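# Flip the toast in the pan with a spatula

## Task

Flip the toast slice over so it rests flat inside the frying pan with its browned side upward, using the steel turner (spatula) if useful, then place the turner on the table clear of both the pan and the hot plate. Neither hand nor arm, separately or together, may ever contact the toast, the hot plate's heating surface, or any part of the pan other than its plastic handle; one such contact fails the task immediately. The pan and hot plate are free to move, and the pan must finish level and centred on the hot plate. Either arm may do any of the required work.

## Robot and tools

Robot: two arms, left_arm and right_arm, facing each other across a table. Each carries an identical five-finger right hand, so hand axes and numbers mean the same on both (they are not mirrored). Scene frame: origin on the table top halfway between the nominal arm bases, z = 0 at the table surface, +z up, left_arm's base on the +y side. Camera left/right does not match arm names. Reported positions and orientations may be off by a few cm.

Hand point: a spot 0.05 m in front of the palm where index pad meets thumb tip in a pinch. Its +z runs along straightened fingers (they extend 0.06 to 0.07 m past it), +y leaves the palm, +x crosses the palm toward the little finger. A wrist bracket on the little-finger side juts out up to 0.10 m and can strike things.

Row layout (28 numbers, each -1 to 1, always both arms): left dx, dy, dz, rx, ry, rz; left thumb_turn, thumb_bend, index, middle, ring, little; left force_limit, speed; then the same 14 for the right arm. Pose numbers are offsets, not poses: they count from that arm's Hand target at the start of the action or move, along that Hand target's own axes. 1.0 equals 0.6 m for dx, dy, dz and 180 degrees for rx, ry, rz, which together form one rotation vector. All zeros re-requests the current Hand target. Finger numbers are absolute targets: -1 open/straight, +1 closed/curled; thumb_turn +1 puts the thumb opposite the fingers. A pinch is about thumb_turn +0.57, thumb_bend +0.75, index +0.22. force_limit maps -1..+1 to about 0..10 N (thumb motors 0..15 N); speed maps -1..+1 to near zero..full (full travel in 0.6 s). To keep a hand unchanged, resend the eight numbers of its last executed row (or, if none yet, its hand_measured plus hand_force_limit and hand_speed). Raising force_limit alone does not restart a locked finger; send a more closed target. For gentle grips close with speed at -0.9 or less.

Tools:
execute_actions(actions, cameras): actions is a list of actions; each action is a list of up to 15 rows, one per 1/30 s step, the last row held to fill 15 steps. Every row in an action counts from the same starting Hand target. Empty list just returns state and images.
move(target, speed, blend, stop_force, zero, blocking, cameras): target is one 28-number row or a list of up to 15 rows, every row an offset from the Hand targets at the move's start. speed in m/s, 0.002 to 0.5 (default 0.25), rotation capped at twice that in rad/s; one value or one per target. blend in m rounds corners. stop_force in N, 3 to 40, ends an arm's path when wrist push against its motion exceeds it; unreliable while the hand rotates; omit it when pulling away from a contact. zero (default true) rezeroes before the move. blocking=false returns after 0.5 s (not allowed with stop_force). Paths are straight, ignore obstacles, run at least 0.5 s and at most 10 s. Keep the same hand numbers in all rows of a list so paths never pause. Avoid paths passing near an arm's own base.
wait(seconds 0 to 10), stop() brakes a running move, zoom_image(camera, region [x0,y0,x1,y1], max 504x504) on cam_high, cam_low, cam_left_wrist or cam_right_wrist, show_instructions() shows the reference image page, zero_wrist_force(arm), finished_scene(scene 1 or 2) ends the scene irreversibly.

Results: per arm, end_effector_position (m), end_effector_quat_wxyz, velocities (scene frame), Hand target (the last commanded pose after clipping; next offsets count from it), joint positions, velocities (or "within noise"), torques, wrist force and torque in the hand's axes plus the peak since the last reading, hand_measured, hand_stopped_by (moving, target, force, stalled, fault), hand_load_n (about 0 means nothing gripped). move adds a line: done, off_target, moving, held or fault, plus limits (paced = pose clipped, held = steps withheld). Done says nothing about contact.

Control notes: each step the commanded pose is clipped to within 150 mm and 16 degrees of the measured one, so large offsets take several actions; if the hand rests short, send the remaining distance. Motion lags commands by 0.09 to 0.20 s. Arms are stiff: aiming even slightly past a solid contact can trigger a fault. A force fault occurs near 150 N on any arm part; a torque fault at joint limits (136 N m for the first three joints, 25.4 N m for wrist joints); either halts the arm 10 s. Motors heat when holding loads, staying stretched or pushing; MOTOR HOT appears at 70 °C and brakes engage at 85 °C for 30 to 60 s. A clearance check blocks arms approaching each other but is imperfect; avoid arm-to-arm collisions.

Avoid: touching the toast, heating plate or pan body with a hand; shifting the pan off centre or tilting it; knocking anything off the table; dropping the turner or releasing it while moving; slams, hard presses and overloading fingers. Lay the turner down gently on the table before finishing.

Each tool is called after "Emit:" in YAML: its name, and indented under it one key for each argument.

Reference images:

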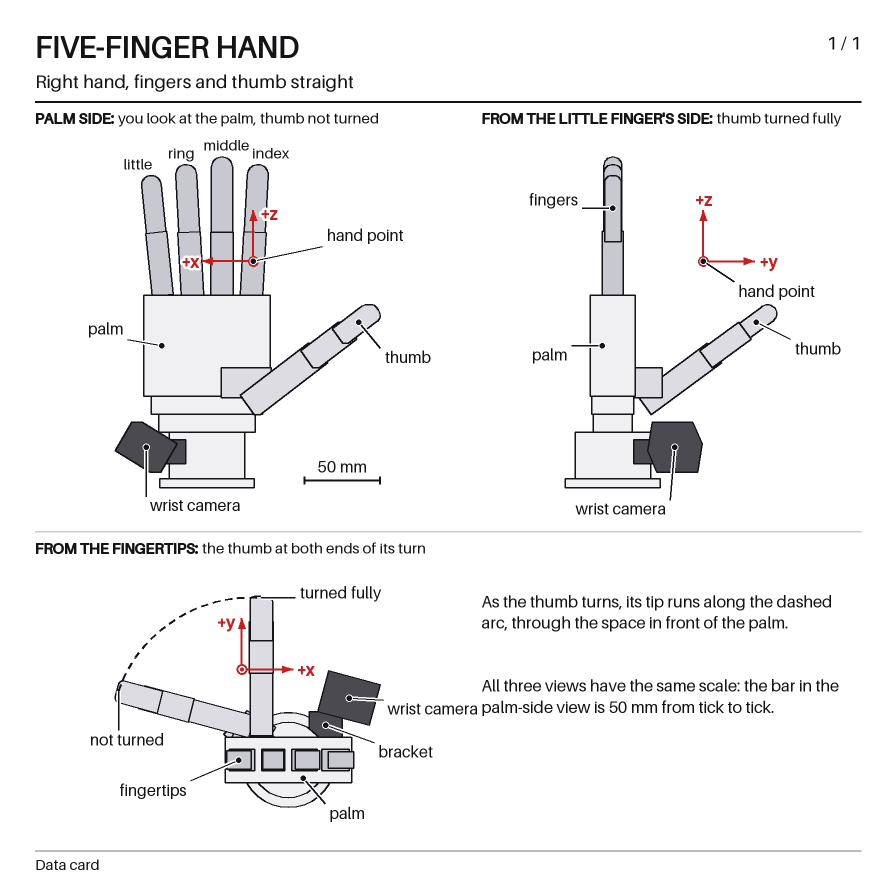

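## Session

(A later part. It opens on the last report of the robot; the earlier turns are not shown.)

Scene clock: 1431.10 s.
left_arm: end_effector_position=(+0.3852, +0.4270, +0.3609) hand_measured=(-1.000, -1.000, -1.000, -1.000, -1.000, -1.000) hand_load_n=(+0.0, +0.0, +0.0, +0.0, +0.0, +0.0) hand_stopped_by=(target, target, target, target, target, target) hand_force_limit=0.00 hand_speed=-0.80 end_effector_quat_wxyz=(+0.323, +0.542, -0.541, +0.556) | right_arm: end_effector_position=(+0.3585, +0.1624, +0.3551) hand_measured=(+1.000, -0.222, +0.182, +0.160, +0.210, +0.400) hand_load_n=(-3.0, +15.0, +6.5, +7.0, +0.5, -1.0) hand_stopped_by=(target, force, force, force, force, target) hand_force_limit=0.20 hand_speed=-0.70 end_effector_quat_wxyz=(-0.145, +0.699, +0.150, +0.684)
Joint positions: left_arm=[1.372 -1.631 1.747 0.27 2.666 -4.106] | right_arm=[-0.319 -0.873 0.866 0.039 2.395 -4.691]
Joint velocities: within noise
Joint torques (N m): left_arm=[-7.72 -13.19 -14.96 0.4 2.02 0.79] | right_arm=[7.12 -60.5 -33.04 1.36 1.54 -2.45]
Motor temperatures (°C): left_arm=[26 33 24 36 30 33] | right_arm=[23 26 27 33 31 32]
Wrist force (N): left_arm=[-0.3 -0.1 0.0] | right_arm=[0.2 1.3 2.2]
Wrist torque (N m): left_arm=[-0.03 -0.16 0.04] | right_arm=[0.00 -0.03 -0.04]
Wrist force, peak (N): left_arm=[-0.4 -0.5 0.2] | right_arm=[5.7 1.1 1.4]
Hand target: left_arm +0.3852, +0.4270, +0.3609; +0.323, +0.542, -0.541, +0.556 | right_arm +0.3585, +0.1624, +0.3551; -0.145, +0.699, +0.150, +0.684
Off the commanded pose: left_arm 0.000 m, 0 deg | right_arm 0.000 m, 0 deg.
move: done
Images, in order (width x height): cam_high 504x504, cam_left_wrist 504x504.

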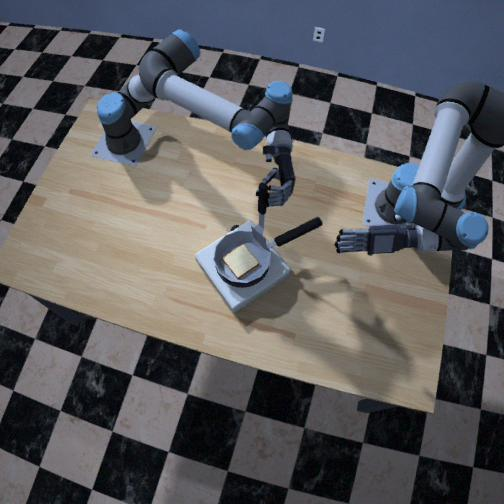

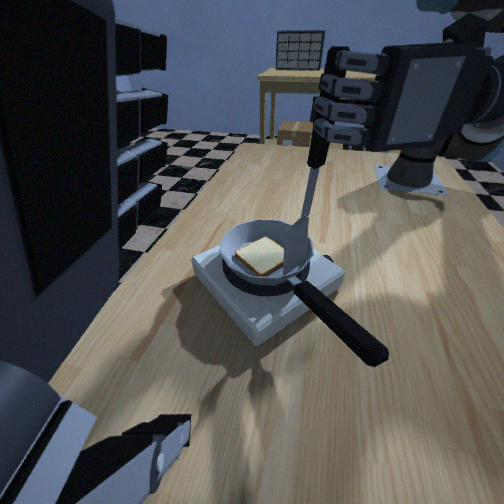

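Emit:
move:
  target:
    - [0,0,0,0,0,0,-1,-1,-1,-1,-1,-1,0.0,-0.8,0.0003,0.0259,0.0209,0,0,0,1,0.1,0.35,0.3,0.35,0.4,0.2,-0.7]
    - [0,0,0,0,0,0,-1,-1,-1,-1,-1,-1,0.0,-0.8,-0.0450,0.0259,0.0209,0,0,0,1,0.1,0.35,0.3,0.35,0.4,0.2,-0.7]
  speed: 0.03
  stop_force: 3
  cameras: ["cam_left_wrist","cam_high"]

Emit:
zoom_image:
  camera: "cam_left_wrist"
  region: [210, 200, 330, 320]

Emit:
zoom_image:
  camera: "cam_high"
  region: [200, 215, 290, 305]

Scene clock: 1444.77 s.
left_arm: end_effector_position=(+0.3852, +0.4270, +0.3609) hand_measured=(-1.000, -1.000, -1.000, -1.000, -1.000, -1.000) hand_load_n=(+0.0, +0.5, +0.0, +0.0, +0.0, +0.0) hand_stopped_by=(target, target, target, target, target, target) hand_force_limit=0.00 hand_speed=-0.80 end_effector_quat_wxyz=(+0.323, +0.542, -0.541, +0.556) | right_arm: end_effector_position=(+0.3757, +0.1530, +0.3279) hand_measured=(+1.000, -0.222, +0.182, +0.160, +0.210, +0.400) hand_load_n=(-3.5, +15.0, +5.5, +7.0, +0.5, +0.0) hand_stopped_by=(target, force, force, force, force, target) hand_force_limit=0.20 hand_speed=-0.70 end_effector_quat_wxyz=(-0.145, +0.699, +0.150, +0.684)
Joint positions: left_arm=[1.372 -1.631 1.747 0.27 2.666 -4.106] | right_arm=[-0.348 -0.891 0.966 -0.044 2.366 -4.693]
Joint velocities: within noise
Joint torques (N m): left_arm=[-7.74 -12.33 -14.42 0.51 1.65 0.93] | right_arm=[5.59 -46.29 -32.3 1.54 1.62 1.58]
Motor temperatures (°C): left_arm=[26 33 24 36 30 33] | right_arm=[23 26 27 33 31 32]
Wrist force (N): left_arm=[-0.2 -0.1 0.5] | right_arm=[1.2 0.4 2.0]
Wrist torque (N m): left_arm=[-0.07 -0.19 0.05] | right_arm=[0.03 -0.10 0.14]
Wrist force, peak (N): left_arm=[-0.9 -0.3 0.1] | right_arm=[7.5 0.1 2.6]
Hand target: left_arm +0.3852, +0.4270, +0.3609; +0.323, +0.542, -0.541, +0.556 | right_arm +0.3757, +0.1530, +0.3279; -0.145, +0.699, +0.150, +0.684
Off the commanded pose: left_arm 0.000 m, 0 deg | right_arm 0.000 m, 0 deg.
move: contact (right_arm)
Images, in order (width x height): cam_high 504x504, cam_left_wrist 504x504.

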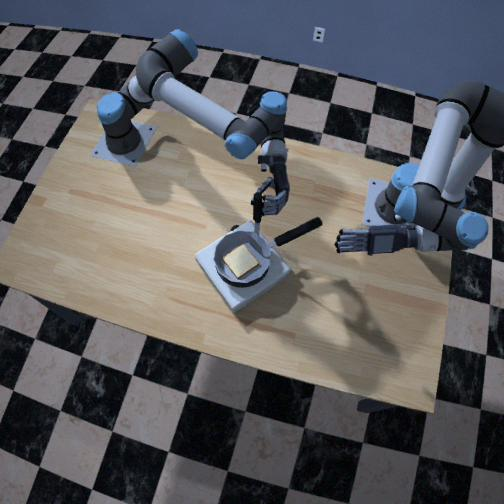

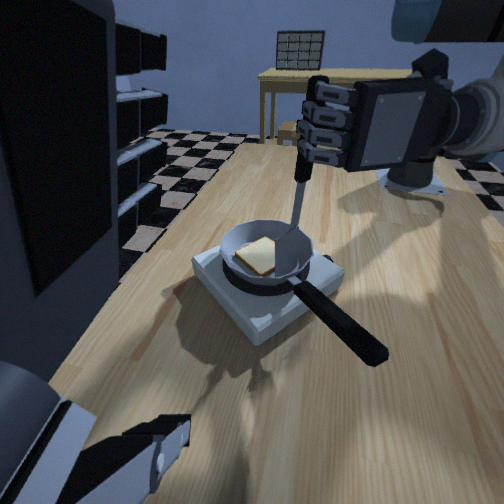

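Scaled by 4.200.

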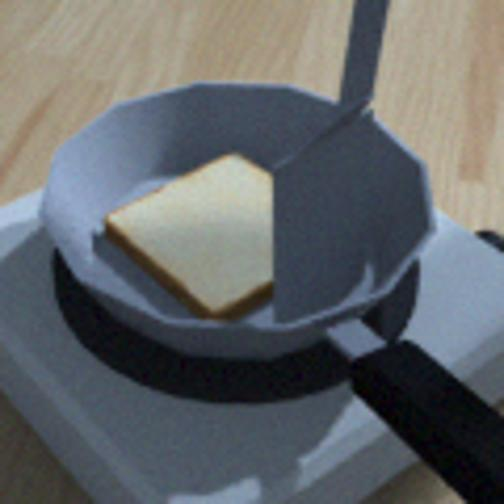

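Scaled by 5.600.

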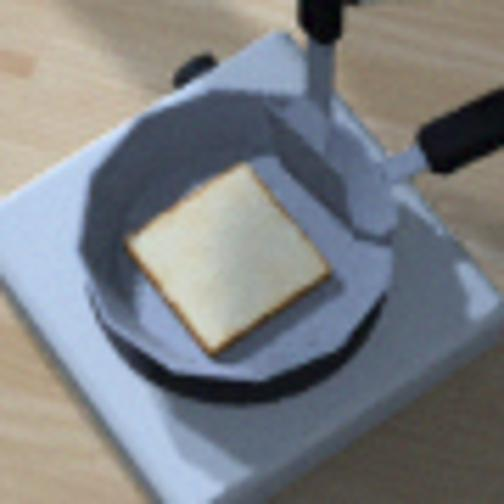

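Emit:
move:
  target:
    - [0,0,0,0,0,0,-1,-1,-1,-1,-1,-1,0.0,-0.8,0.0024,0.0135,-0.0169,-0.0278,0,0,1,0.1,0.35,0.3,0.35,0.4,0.2,-0.7]
    - [0,0,0,0,0,0,-1,-1,-1,-1,-1,-1,0.0,-0.8,0.0024,0.0368,0.0019,-0.0278,0,0,1,0.1,0.35,0.3,0.35,0.4,0.2,-0.7]
  speed: 0.05
  cameras: ["cam_left_wrist","cam_high"]

Emit:
zoom_image:
  camera: "cam_left_wrist"
  region: [210, 200, 330, 320]

Emit:
zoom_image:
  camera: "cam_high"
  region: [200, 215, 290, 305]

Scene clock: 1462.13 s.
left_arm: end_effector_position=(+0.3852, +0.4270, +0.3609) hand_measured=(-1.000, -1.000, -1.000, -1.000, -1.000, -1.000) hand_load_n=(+0.0, +0.0, +0.0, +0.0, +0.0, +0.0) hand_stopped_by=(target, target, target, target, target, target) hand_force_limit=0.00 hand_speed=-0.80 end_effector_quat_wxyz=(+0.323, +0.542, -0.541, +0.556) | right_arm: end_effector_position=(+0.3859, +0.1333, +0.3295) hand_measured=(+1.000, -0.222, +0.182, +0.160, +0.210, +0.400) hand_load_n=(-3.0, +15.0, +5.5, +7.0, +0.5, +0.0) hand_stopped_by=(target, force, force, force, force, target) hand_force_limit=0.20 hand_speed=-0.70 end_effector_quat_wxyz=(-0.114, +0.705, +0.120, +0.690) end_effector_velocity=(-0.003, +0.001, +0.002) end_effector_angular_velocity=(+0.004, -0.002, -0.001)
Joint positions: left_arm=[1.372 -1.631 1.747 0.27 2.666 -4.106] | right_arm=[-0.357 -0.881 0.945 -0.031 2.444 -4.691]
Joint velocities: left_arm=[within noise] | right_arm=[0.006 0.001 -0.005 0 0.007 0]
Joint torques (N m): left_arm=[-7.69 -14.13 -15.49 0.18 2.05 0.98] | right_arm=[5.14 -35.5 -34.31 -0.07 1.81 -2.61]
Motor temperatures (°C): left_arm=[26 33 24 36 30 33] | right_arm=[23 26 27 33 31 32]
Wrist force (N): left_arm=[-0.4 -0.1 0.2] | right_arm=[0.2 0.4 2.2]
Wrist torque (N m): left_arm=[-0.05 -0.16 0.04] | right_arm=[-0.01 -0.10 0.16]
Wrist force, peak (N): left_arm=[-0.5 -0.5 0.2] | right_arm=[0.2 0.9 2.7]
Hand target: left_arm +0.3852, +0.4270, +0.3609; +0.323, +0.542, -0.541, +0.556 | right_arm +0.3858, +0.1334, +0.3294; -0.114, +0.705, +0.120, +0.690
Off the commanded pose: left_arm 0.000 m, 0 deg | right_arm 0.000 m, 0 deg.
move: done
Images, in order (width x height): cam_high 504x504, cam_left_wrist 504x504.

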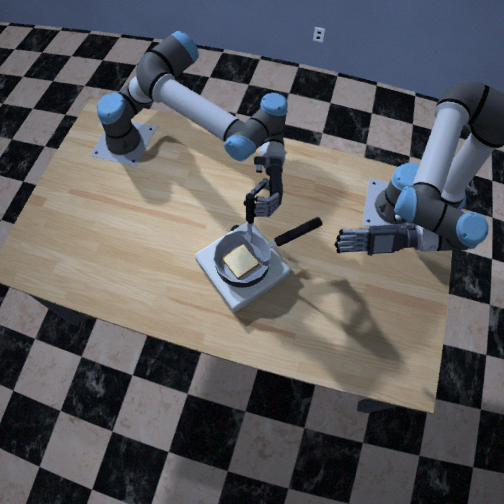

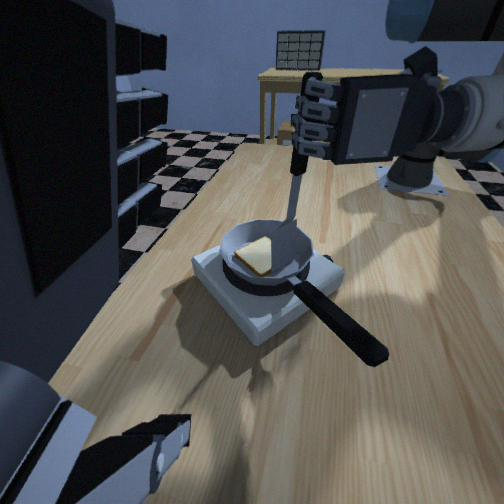

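Scaled by 4.200.

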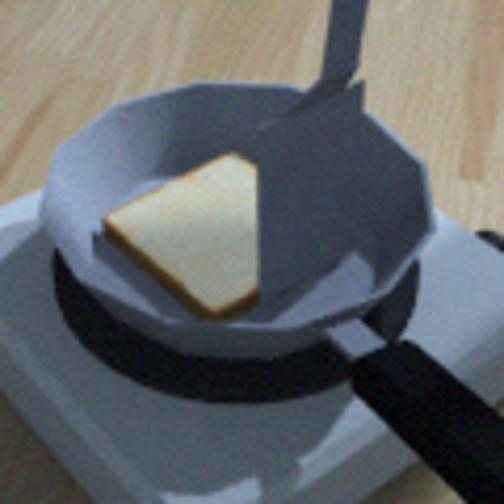

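Scaled by 5.600.

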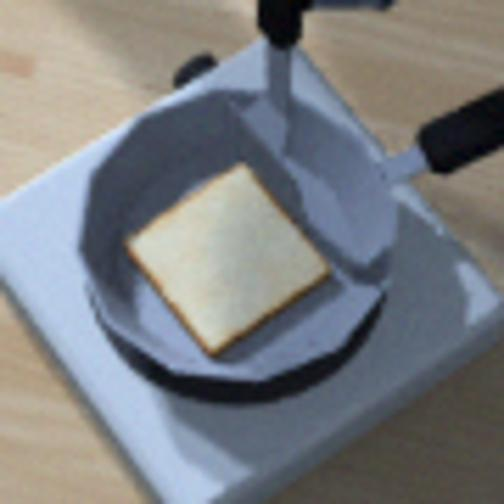

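Emit:
move:
  target:
    - [0,0,0,0,0,0,-1,-1,-1,-1,-1,-1,0.0,-0.8,0.0002,-0.0104,0.0130,0,0,0,1,0.1,0.35,0.3,0.35,0.4,0.2,-0.7]
    - [0,0,0,0,0,0,-1,-1,-1,-1,-1,-1,0.0,-0.8,0.0003,0.0026,0.0235,0,0,0,1,0.1,0.35,0.3,0.35,0.4,0.2,-0.7]
  speed: 0.05
  cameras: ["cam_left_wrist","cam_high"]

Emit:
zoom_image:
  camera: "cam_left_wrist"
  region: [210, 200, 330, 320]

Emit:
zoom_image:
  camera: "cam_high"
  region: [200, 215, 290, 305]

Scene clock: 1477.43 s.
left_arm: end_effector_position=(+0.3852, +0.4270, +0.3609) hand_measured=(-1.000, -1.000, -1.000, -1.000, -1.000, -1.000) hand_load_n=(+0.0, +0.0, +0.0, +0.0, +0.0, +0.0) hand_stopped_by=(target, target, target, target, target, target) hand_force_limit=0.00 hand_speed=-0.80 end_effector_quat_wxyz=(+0.323, +0.542, -0.541, +0.556) | right_arm: end_effector_position=(+0.3997, +0.1364, +0.3294) hand_measured=(+1.000, -0.222, +0.182, +0.160, +0.210, +0.400) hand_load_n=(-3.0, +15.0, +4.5, +7.0, +1.0, +0.0) hand_stopped_by=(target, force, force, force, force, target) hand_force_limit=0.20 hand_speed=-0.70 end_effector_quat_wxyz=(-0.114, +0.705, +0.120, +0.690) end_effector_velocity=(-0.001, +0.000, +0.002) end_effector_angular_velocity=(+0.003, -0.002, -0.004)
Joint positions: left_arm=[1.372 -1.631 1.747 0.27 2.666 -4.106] | right_arm=[-0.375 -0.864 0.917 -0.021 2.427 -4.692]
Joint velocities: left_arm=[within noise] | right_arm=[0.003 0.002 -0.006 0.001 0.006 -0.001]
Joint torques (N m): left_arm=[-7.22 -13.44 -15.94 0.38 1.98 0.94] | right_arm=[9.34 -35.73 -32.8 0.76 1.92 -2.6]
Motor temperatures (°C): left_arm=[26 33 24 36 30 33] | right_arm=[23 26 27 33 31 32]
Wrist force (N): left_arm=[-0.4 -0.2 0.1] | right_arm=[0.2 0.4 2.1]
Wrist torque (N m): left_arm=[-0.06 -0.16 0.04] | right_arm=[0.00 -0.15 0.19]
Wrist force, peak (N): left_arm=[-0.5 -0.2 0.3] | right_arm=[0.2 0.6 2.7]
Hand target: left_arm +0.3852, +0.4270, +0.3609; +0.323, +0.542, -0.541, +0.556 | right_arm +0.3996, +0.1365, +0.3293; -0.114, +0.705, +0.120, +0.690
Off the commanded pose: left_arm 0.000 m, 0 deg | right_arm 0.000 m, 0 deg.
move: done
Images, in order (width x height): cam_high 504x504, cam_left_wrist 504x504.

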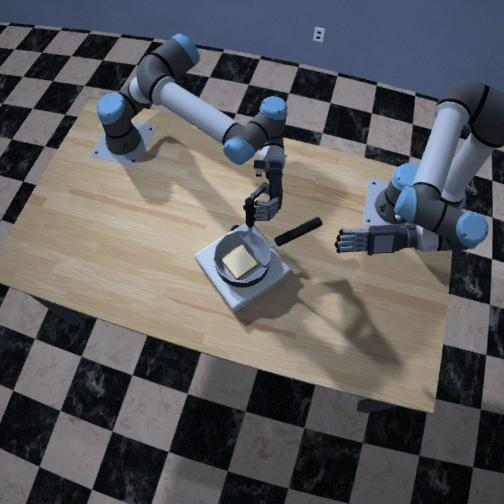

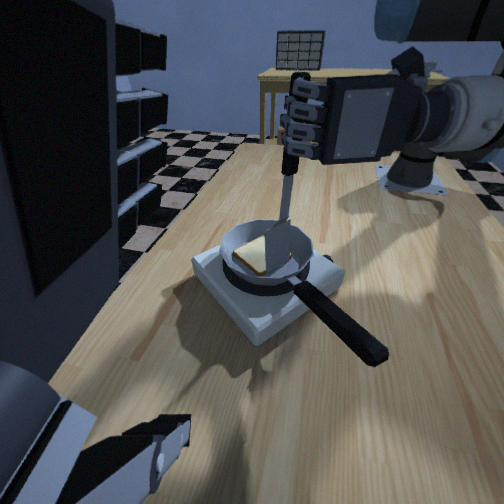

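Scaled by 4.200.

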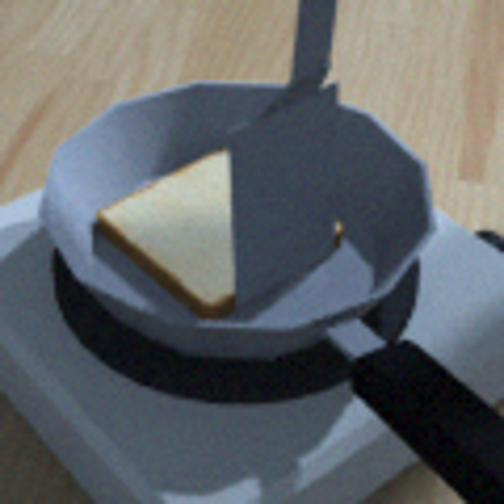

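Scaled by 5.600.

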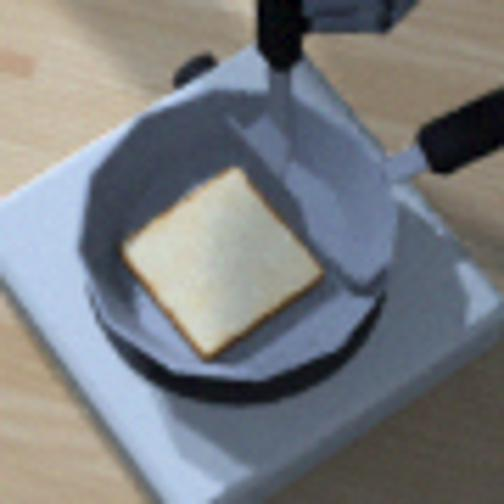

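Emit:
move:
  target:
    - [0,0,0,0,0,0,-1,-1,-1,-1,-1,-1,0.0,-0.8,-0.0001,-0.0112,0.0059,0,0,0,1,0.1,0.35,0.3,0.35,0.4,0.2,-0.7]
    - [0,0,0,0,0,0,-1,-1,-1,-1,-1,-1,0.0,-0.8,0.0003,0.0122,0.0248,0,0,0,1,0.1,0.35,0.3,0.35,0.4,0.2,-0.7]
  speed: 0.04
  cameras: ["cam_left_wrist","cam_high"]

Emit:
zoom_image:
  camera: "cam_left_wrist"
  region: [210, 200, 330, 320]

Emit:
zoom_image:
  camera: "cam_high"
  region: [200, 215, 290, 305]

Scene clock: 1491.23 s.
left_arm: end_effector_position=(+0.3852, +0.4270, +0.3609) hand_measured=(-1.000, -1.000, -1.000, -1.000, -1.000, -1.000) hand_load_n=(+0.0, +0.0, +0.0, +0.0, +0.0, +0.0) hand_stopped_by=(target, target, target, target, target, target) hand_force_limit=0.00 hand_speed=-0.80 end_effector_quat_wxyz=(+0.323, +0.542, -0.541, +0.556) | right_arm: end_effector_position=(+0.4162, +0.1343, +0.3293) hand_measured=(+1.000, -0.222, +0.182, +0.160, +0.210, +0.400) hand_load_n=(-0.5, +15.0, +5.0, +6.5, +1.0, +0.0) hand_stopped_by=(target, force, force, force, force, target) hand_force_limit=0.20 hand_speed=-0.70 end_effector_quat_wxyz=(-0.114, +0.705, +0.120, +0.690) end_effector_velocity=(-0.002, +0.002, +0.001) end_effector_angular_velocity=(+0.002, -0.002, -0.001)
Joint positions: left_arm=[1.372 -1.631 1.747 0.27 2.666 -4.106] | right_arm=[-0.399 -0.861 0.912 -0.019 2.403 -4.693]
Joint velocities: left_arm=[within noise] | right_arm=[0.005 0.003 -0.006 0 0.006 -0.001]
Joint torques (N m): left_arm=[-8.51 -13.24 -15.78 0.3 2 0.77] | right_arm=[9.18 -36.88 -32.78 -0.66 2.07 -2.59]
Motor temperatures (°C): left_arm=[26 33 24 36 30 33] | right_arm=[23 27 27 33 31 32]
Wrist force (N): left_arm=[-0.4 -0.2 0.2] | right_arm=[0.2 0.2 2.1]
Wrist torque (N m): left_arm=[-0.07 -0.16 0.03] | right_arm=[-0.01 -0.10 0.16]
Wrist force, peak (N): left_arm=[-0.4 -0.6 0.0] | right_arm=[-0.2 0.8 2.6]
Hand target: left_arm +0.3852, +0.4270, +0.3609; +0.323, +0.542, -0.541, +0.556 | right_arm +0.4161, +0.1344, +0.3292; -0.114, +0.705, +0.120, +0.690
Off the commanded pose: left_arm 0.000 m, 0 deg | right_arm 0.000 m, 0 deg.
move: done
Images, in order (width x height): cam_high 504x504, cam_left_wrist 504x504.

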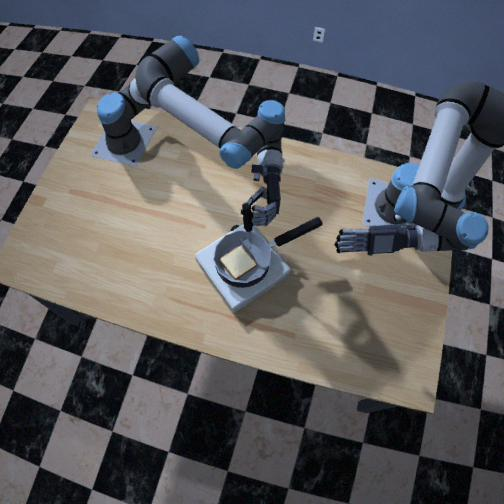

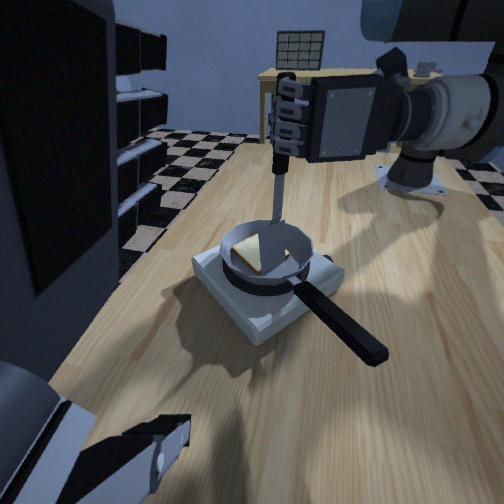

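Scaled by 4.200.

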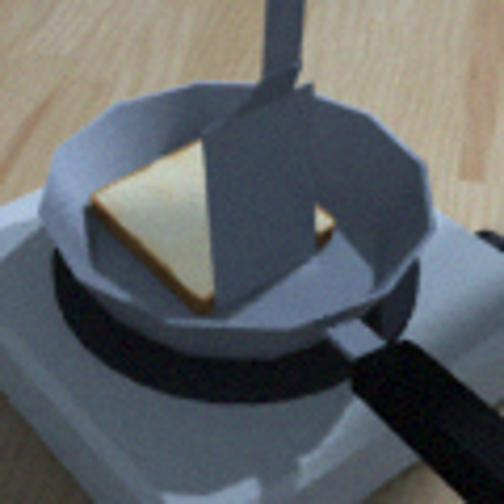

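Scaled by 5.600.

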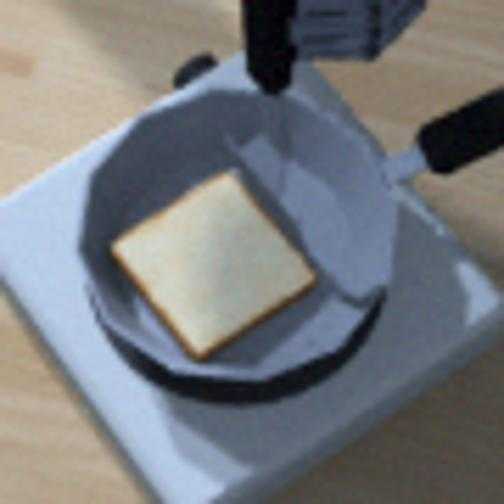

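Emit:
move:
  target: [0,0,0,0,0,0,-1,-1,-1,-1,-1,-1,0.0,-0.8,0.0002,0.0130,0.0105,0,0,0,1,0.1,0.35,0.3,0.35,0.4,0.2,-0.7]
  speed: 0.04
  cameras: ["cam_left_wrist","cam_high","cam_low"]

Emit:
zoom_image:
  camera: "cam_left_wrist"
  region: [210, 200, 330, 320]

Emit:
zoom_image:
  camera: "cam_high"
  region: [200, 215, 290, 305]

Emit:
zoom_image:
  camera: "cam_low"
  region: [280, 180, 440, 280]

Scene clock: 1499.17 s.
left_arm: end_effector_position=(+0.3852, +0.4270, +0.3609) hand_measured=(-1.000, -1.000, -1.000, -1.000, -1.000, -1.000) hand_load_n=(+0.0, +0.0, +0.0, +0.0, +0.0, +0.0) hand_stopped_by=(target, target, target, target, target, target) hand_force_limit=0.00 hand_speed=-0.80 end_effector_quat_wxyz=(+0.323, +0.542, -0.541, +0.556) | right_arm: end_effector_position=(+0.4247, +0.1290, +0.3292) hand_measured=(+1.000, -0.222, +0.182, +0.160, +0.210, +0.400) hand_load_n=(-0.5, +15.0, +4.5, +7.0, +1.5, +0.0) hand_stopped_by=(target, force, force, force, force, target) hand_force_limit=0.20 hand_speed=-0.70 end_effector_quat_wxyz=(-0.114, +0.705, +0.120, +0.690)
Joint positions: left_arm=[1.372 -1.631 1.747 0.27 2.666 -4.106] | right_arm=[-0.414 -0.871 0.93 -0.027 2.388 -4.694]
Joint velocities: within noise
Joint torques (N m): left_arm=[-6.8 -13.88 -15.05 -0.01 1.91 0.87] | right_arm=[8.13 -47.06 -32.13 -1.98 1.61 -2.64]
Motor temperatures (°C): left_arm=[26 33 24 36 30 33] | right_arm=[23 27 27 33 31 32]
Wrist force (N): left_arm=[-0.3 -0.2 0.4] | right_arm=[0.2 0.5 2.3]
Wrist torque (N m): left_arm=[-0.09 -0.17 0.03] | right_arm=[0.02 -0.13 0.20]
Wrist force, peak (N): left_arm=[-0.6 -0.3 0.2] | right_arm=[0.3 0.6 2.6]
Hand target: left_arm +0.3852, +0.4270, +0.3609; +0.323, +0.542, -0.541, +0.556 | right_arm +0.4246, +0.1291, +0.3292; -0.114, +0.705, +0.120, +0.690
Off the commanded pose: left_arm 0.000 m, 0 deg | right_arm 0.000 m, 0 deg.
move: done
Images, in order (width x height): cam_high 504x504, cam_low 504x504, cam_left_wrist 504x504.

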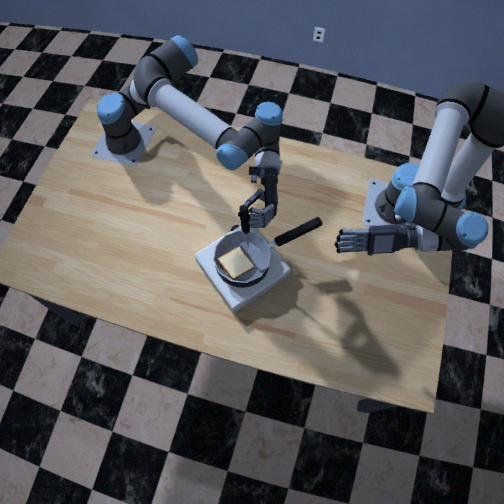

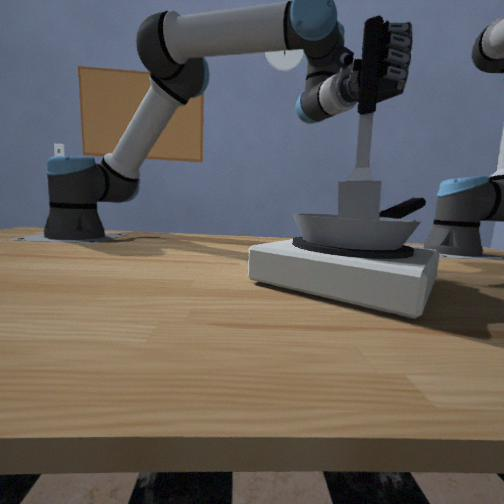

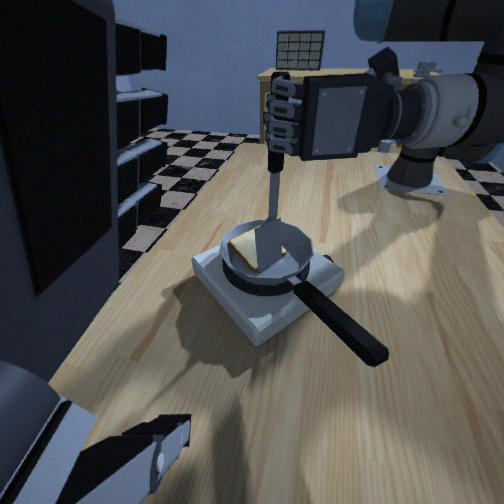

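Scaled by 4.200.

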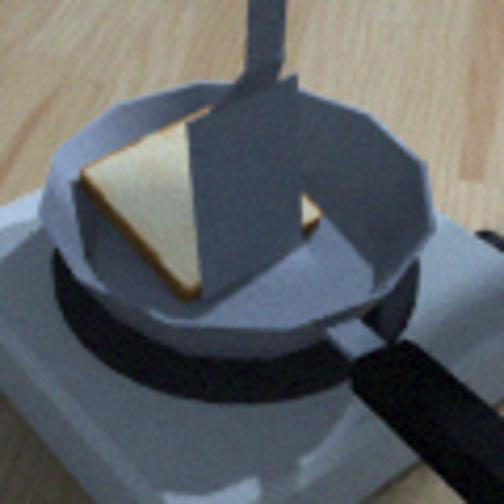

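Scaled by 5.600.

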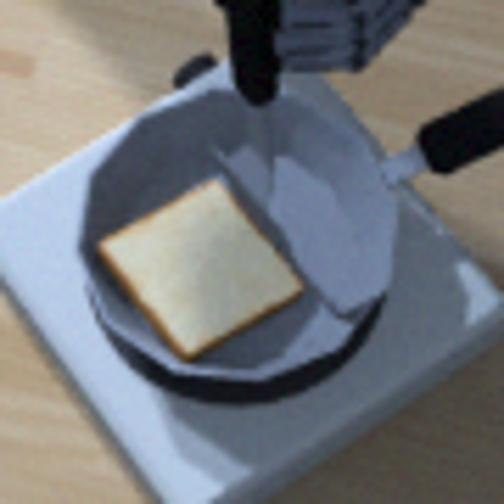

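Scaled by 3.150.

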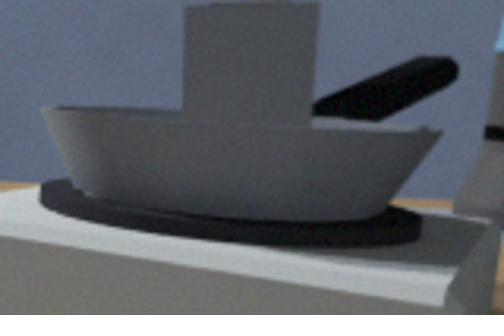

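Emit:
move:
  target:
    - [0,0,0,0,0,0,-1,-1,-1,-1,-1,-1,0.0,-0.8,0.0001,0.0065,0.0052,0,0,0,1,0.1,0.35,0.3,0.35,0.4,0.2,-0.7]
    - [0,0,0,0,0,0,-1,-1,-1,-1,-1,-1,0.0,-0.8,-0.0002,-0.0194,-0.0157,0,0,0,1,0.1,0.35,0.3,0.35,0.4,0.2,-0.7]
  speed: 0.04
  cameras: ["cam_left_wrist","cam_high","cam_low"]

Emit:
zoom_image:
  camera: "cam_left_wrist"
  region: [210, 200, 330, 320]

Emit:
zoom_image:
  camera: "cam_high"
  region: [200, 215, 290, 305]

Scene clock: 1512.27 s.
left_arm: end_effector_position=(+0.3852, +0.4270, +0.3609) hand_measured=(-1.000, -1.000, -1.000, -1.000, -1.000, -1.000) hand_load_n=(+0.0, +0.0, +0.0, +0.0, +0.0, +0.0) hand_stopped_by=(target, target, target, target, target, target) hand_force_limit=0.00 hand_speed=-0.80 end_effector_quat_wxyz=(+0.323, +0.542, -0.541, +0.556) | right_arm: end_effector_position=(+0.4118, +0.1371, +0.3291) hand_measured=(+1.000, -0.222, +0.182, +0.160, +0.210, +0.400) hand_load_n=(-0.5, +15.0, +5.0, +6.5, +1.0, +0.0) hand_stopped_by=(target, force, force, force, force, target) hand_force_limit=0.20 hand_speed=-0.70 end_effector_quat_wxyz=(-0.114, +0.705, +0.120, +0.690)
Joint positions: left_arm=[1.372 -1.631 1.747 0.27 2.666 -4.106] | right_arm=[-0.391 -0.855 0.902 -0.015 2.41 -4.693]
Joint velocities: within noise
Joint torques (N m): left_arm=[-6.72 -14.16 -16.02 0.12 2.06 0.85] | right_arm=[-9.43 -64.11 -12.2 -2.11 -1.35 2.39]
Motor temperatures (°C): left_arm=[26 33 24 36 30 33] | right_arm=[23 27 27 33 31 32]
Wrist force (N): left_arm=[0.0 -0.4 0.3] | right_arm=[0.0 0.4 2.4]
Wrist torque (N m): left_arm=[-0.09 -0.21 0.05] | right_arm=[0.01 -0.08 0.18]
Wrist force, peak (N): left_arm=[-0.3 -0.4 0.4] | right_arm=[0.3 1.3 2.7]
Hand target: left_arm +0.3852, +0.4270, +0.3609; +0.323, +0.542, -0.541, +0.556 | right_arm +0.4119, +0.1370, +0.3292; -0.114, +0.705, +0.120, +0.690
Off the commanded pose: left_arm 0.000 m, 0 deg | right_arm 0.000 m, 0 deg.
move: done
Images, in order (width x height): cam_high 504x504, cam_low 504x504, cam_left_wrist 504x504.

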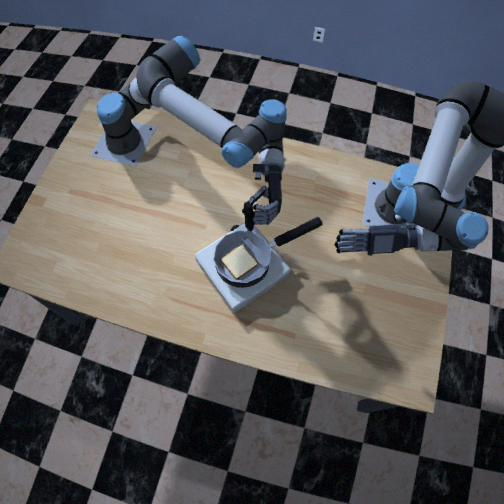

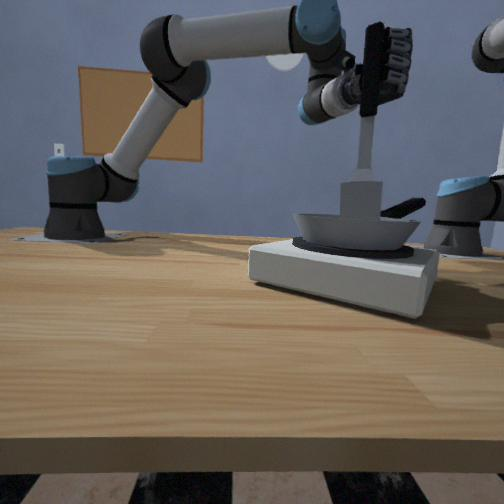

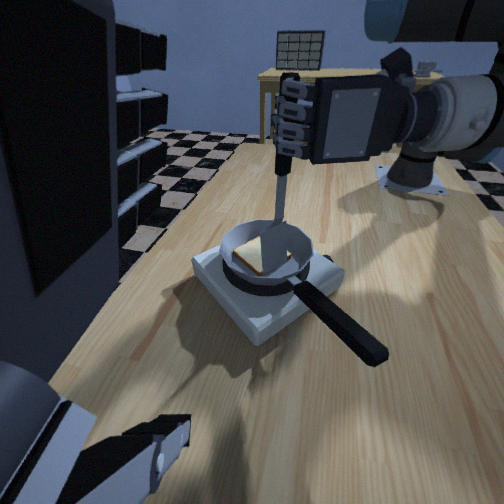

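Scaled by 4.200.

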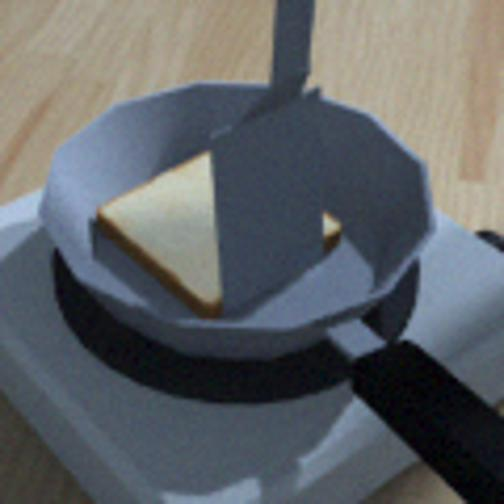

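Scaled by 5.600.

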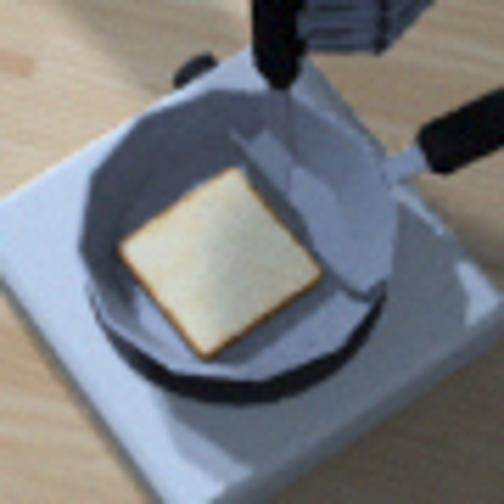

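Emit:
move:
  target: [0,0,0,0,0,0,-1,-1,-1,-1,-1,-1,0.0,-0.8,0.0006,0.0389,0.0314,0,0,0,1,0.1,0.35,0.3,0.35,0.4,0.2,-0.7]
  speed: 0.04
  cameras: ["cam_left_wrist","cam_high","cam_low"]

Emit:
zoom_image:
  camera: "cam_left_wrist"
  region: [210, 200, 330, 320]

Emit:
zoom_image:
  camera: "cam_high"
  region: [200, 215, 290, 305]

Emit:
zoom_image:
  camera: "cam_low"
  region: [280, 180, 440, 280]

Scene clock: 1658.70 s.
left_arm: end_effector_position=(+0.3852, +0.4270, +0.3609) hand_measured=(-1.000, -1.000, -1.000, -1.000, -1.000, -1.000) hand_load_n=(+0.0, +0.0, +0.0, +0.0, +0.0, +0.0) hand_stopped_by=(target, target, target, target, target, target) hand_force_limit=0.00 hand_speed=-0.80 end_effector_quat_wxyz=(+0.323, +0.542, -0.541, +0.556) | right_arm: end_effector_position=(+0.4374, +0.1210, +0.3294) hand_measured=(+1.000, -0.222, +0.182, +0.160, +0.210, +0.400) hand_load_n=(-0.5, +15.0, +4.5, +6.5, +1.0, +0.0) hand_stopped_by=(target, force, force, force, force, target) hand_force_limit=0.20 hand_speed=-0.70 end_effector_quat_wxyz=(-0.114, +0.705, +0.120, +0.690) end_effector_velocity=(-0.003, +0.001, +0.002) end_effector_angular_velocity=(+0.003, -0.002, -0.001)
Joint positions: left_arm=[1.372 -1.631 1.747 0.27 2.666 -4.106] | right_arm=[-0.437 -0.886 0.954 -0.037 2.365 -4.695]
Joint velocities: left_arm=[within noise] | right_arm=[0.005 0.001 -0.004 0 0.006 0]
Joint torques (N m): left_arm=[-7.56 -14.25 -15.74 0.23 1.9 0.91] | right_arm=[7.73 -37.18 -31.7 -0.9 1.91 -2.45]
Motor temperatures (°C): left_arm=[26 33 24 36 30 33] | right_arm=[23 27 27 33 31 32]
Wrist force (N): left_arm=[-0.1 0.0 0.0] | right_arm=[0.3 0.3 2.1]
Wrist torque (N m): left_arm=[-0.01 -0.20 0.05] | right_arm=[-0.01 -0.10 0.16]
Wrist force, peak (N): left_arm=[-0.7 0.1 0.4] | right_arm=[0.5 0.8 2.8]
Hand target: left_arm +0.3852, +0.4270, +0.3609; +0.323, +0.542, -0.541, +0.556 | right_arm +0.4373, +0.1211, +0.3293; -0.114, +0.705, +0.120, +0.690
Off the commanded pose: left_arm 0.000 m, 0 deg | right_arm 0.000 m, 0 deg.
move: done
Images, in order (width x height): cam_high 504x504, cam_low 504x504, cam_left_wrist 504x504.

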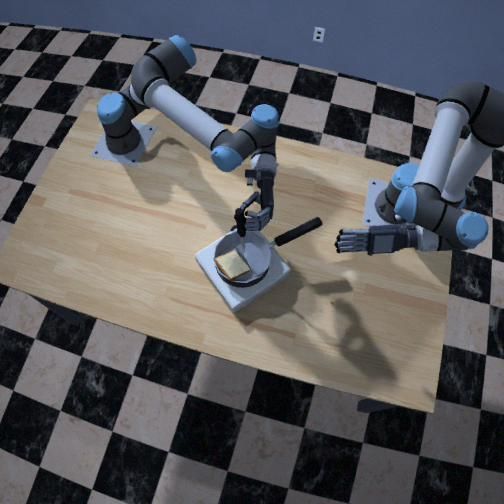

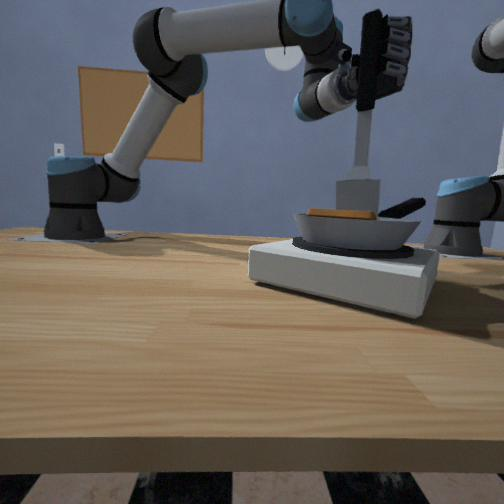

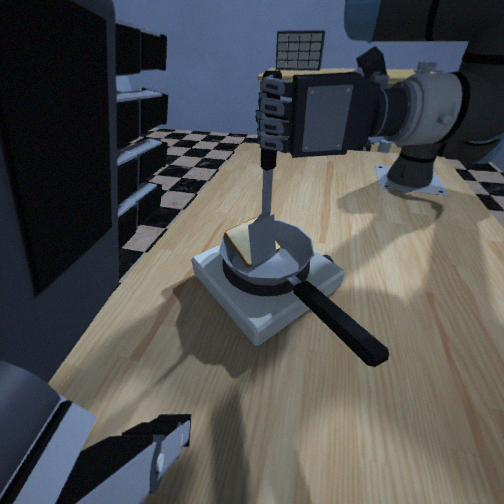

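Scaled by 4.200.

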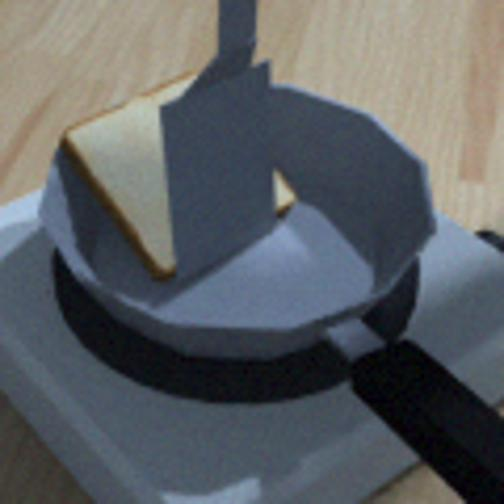

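Scaled by 5.600.

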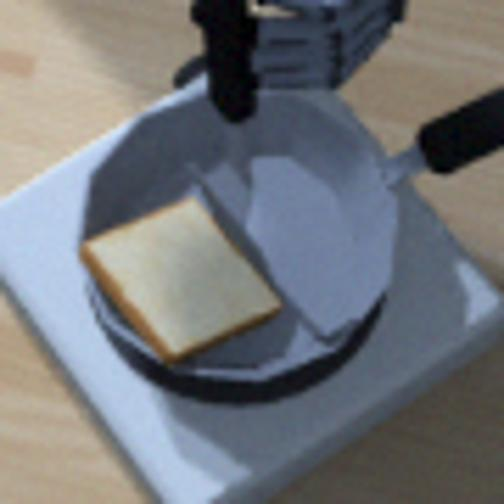

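Scaled by 3.150.

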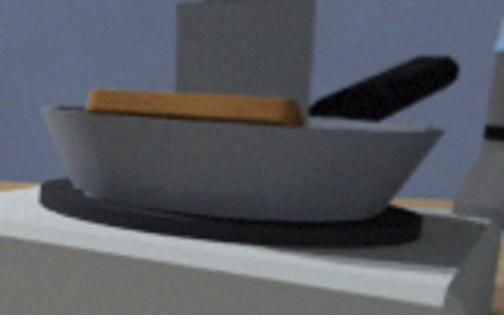

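Emit:
move:
  target: [0,0,0,0,0,0,-1,-1,-1,-1,-1,-1,0.0,-0.8,0.0002,0.0130,0.0105,0,0,0,1,0.1,0.35,0.3,0.35,0.4,0.2,-0.7]
  speed: 0.04
  cameras: ["cam_left_wrist","cam_high","cam_low"]

Emit:
zoom_image:
  camera: "cam_left_wrist"
  region: [210, 200, 330, 320]

Emit:
zoom_image:
  camera: "cam_low"
  region: [280, 180, 440, 280]

Scene clock: 1668.23 s.
left_arm: end_effector_position=(+0.3852, +0.4270, +0.3609) hand_measured=(-1.000, -1.000, -1.000, -1.000, -1.000, -1.000) hand_load_n=(+0.0, +0.0, +0.0, +0.0, +0.0, +0.0) hand_stopped_by=(target, target, target, target, target, target) hand_force_limit=0.00 hand_speed=-0.80 end_effector_quat_wxyz=(+0.323, +0.542, -0.541, +0.556) | right_arm: end_effector_position=(+0.4460, +0.1157, +0.3293) hand_measured=(+1.000, -0.222, +0.182, +0.160, +0.210, +0.400) hand_load_n=(-0.5, +15.0, +4.5, +6.5, +1.5, +0.0) hand_stopped_by=(target, force, force, force, force, target) hand_force_limit=0.20 hand_speed=-0.70 end_effector_quat_wxyz=(-0.114, +0.705, +0.120, +0.690)
Joint positions: left_arm=[1.372 -1.631 1.747 0.27 2.666 -4.106] | right_arm=[-0.452 -0.895 0.969 -0.044 2.35 -4.696]
Joint velocities: within noise
Joint torques (N m): left_arm=[-8.05 -15.25 -16.87 -0.12 1.98 0.77] | right_arm=[7.67 -49.76 -28.55 -2.62 1.33 -2.67]
Motor temperatures (°C): left_arm=[26 33 24 36 30 33] | right_arm=[23 27 27 33 31 32]
Wrist force (N): left_arm=[-0.1 0.2 0.2] | right_arm=[0.4 0.3 2.4]
Wrist torque (N m): left_arm=[-0.01 -0.21 0.06] | right_arm=[-0.04 -0.14 0.17]
Wrist force, peak (N): left_arm=[-0.5 -0.3 0.5] | right_arm=[0.4 0.6 2.7]
Hand target: left_arm +0.3852, +0.4270, +0.3609; +0.323, +0.542, -0.541, +0.556 | right_arm +0.4458, +0.1158, +0.3293; -0.114, +0.705, +0.120, +0.690
Off the commanded pose: left_arm 0.000 m, 0 deg | right_arm 0.000 m, 0 deg.
move: done
Images, in order (width x height): cam_high 504x504, cam_low 504x504, cam_left_wrist 504x504.

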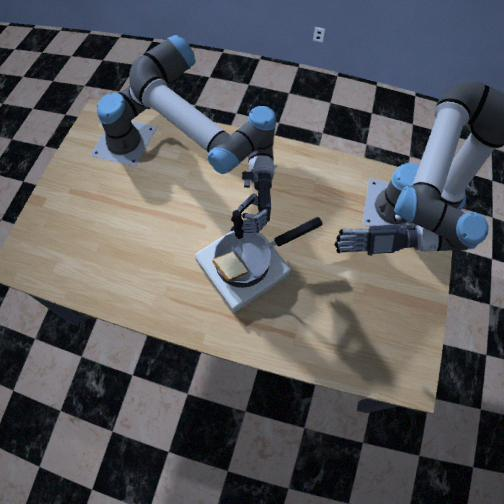

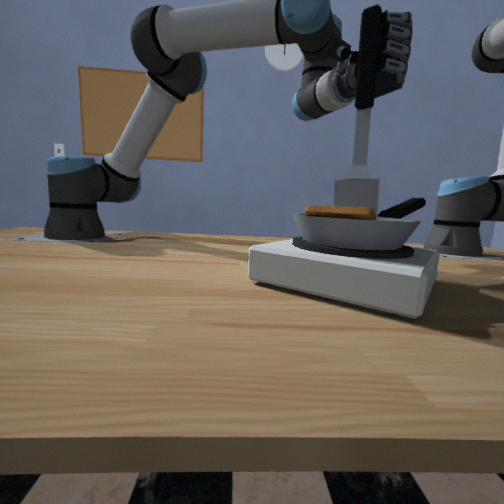

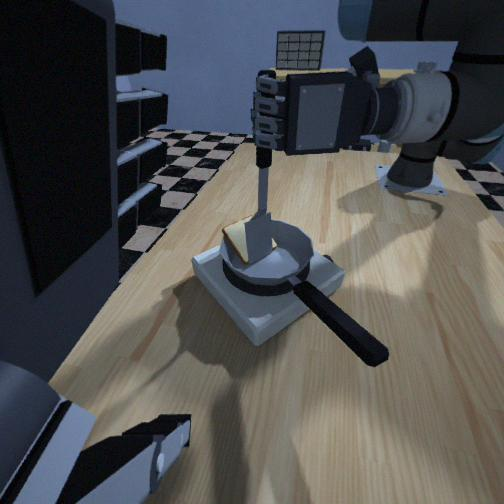

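Scaled by 4.200.

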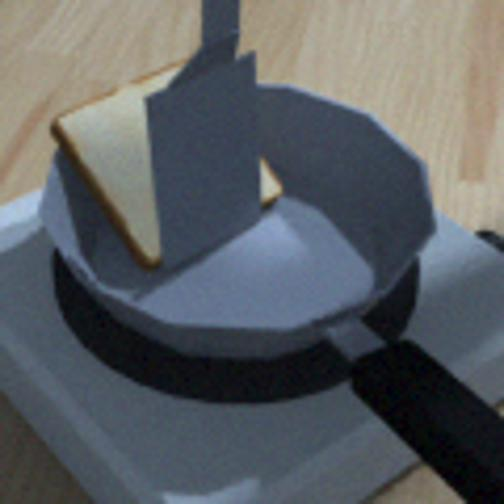

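Scaled by 3.150.

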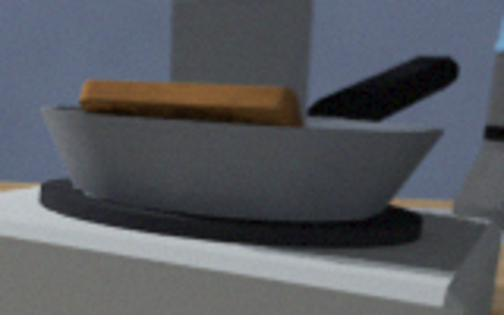

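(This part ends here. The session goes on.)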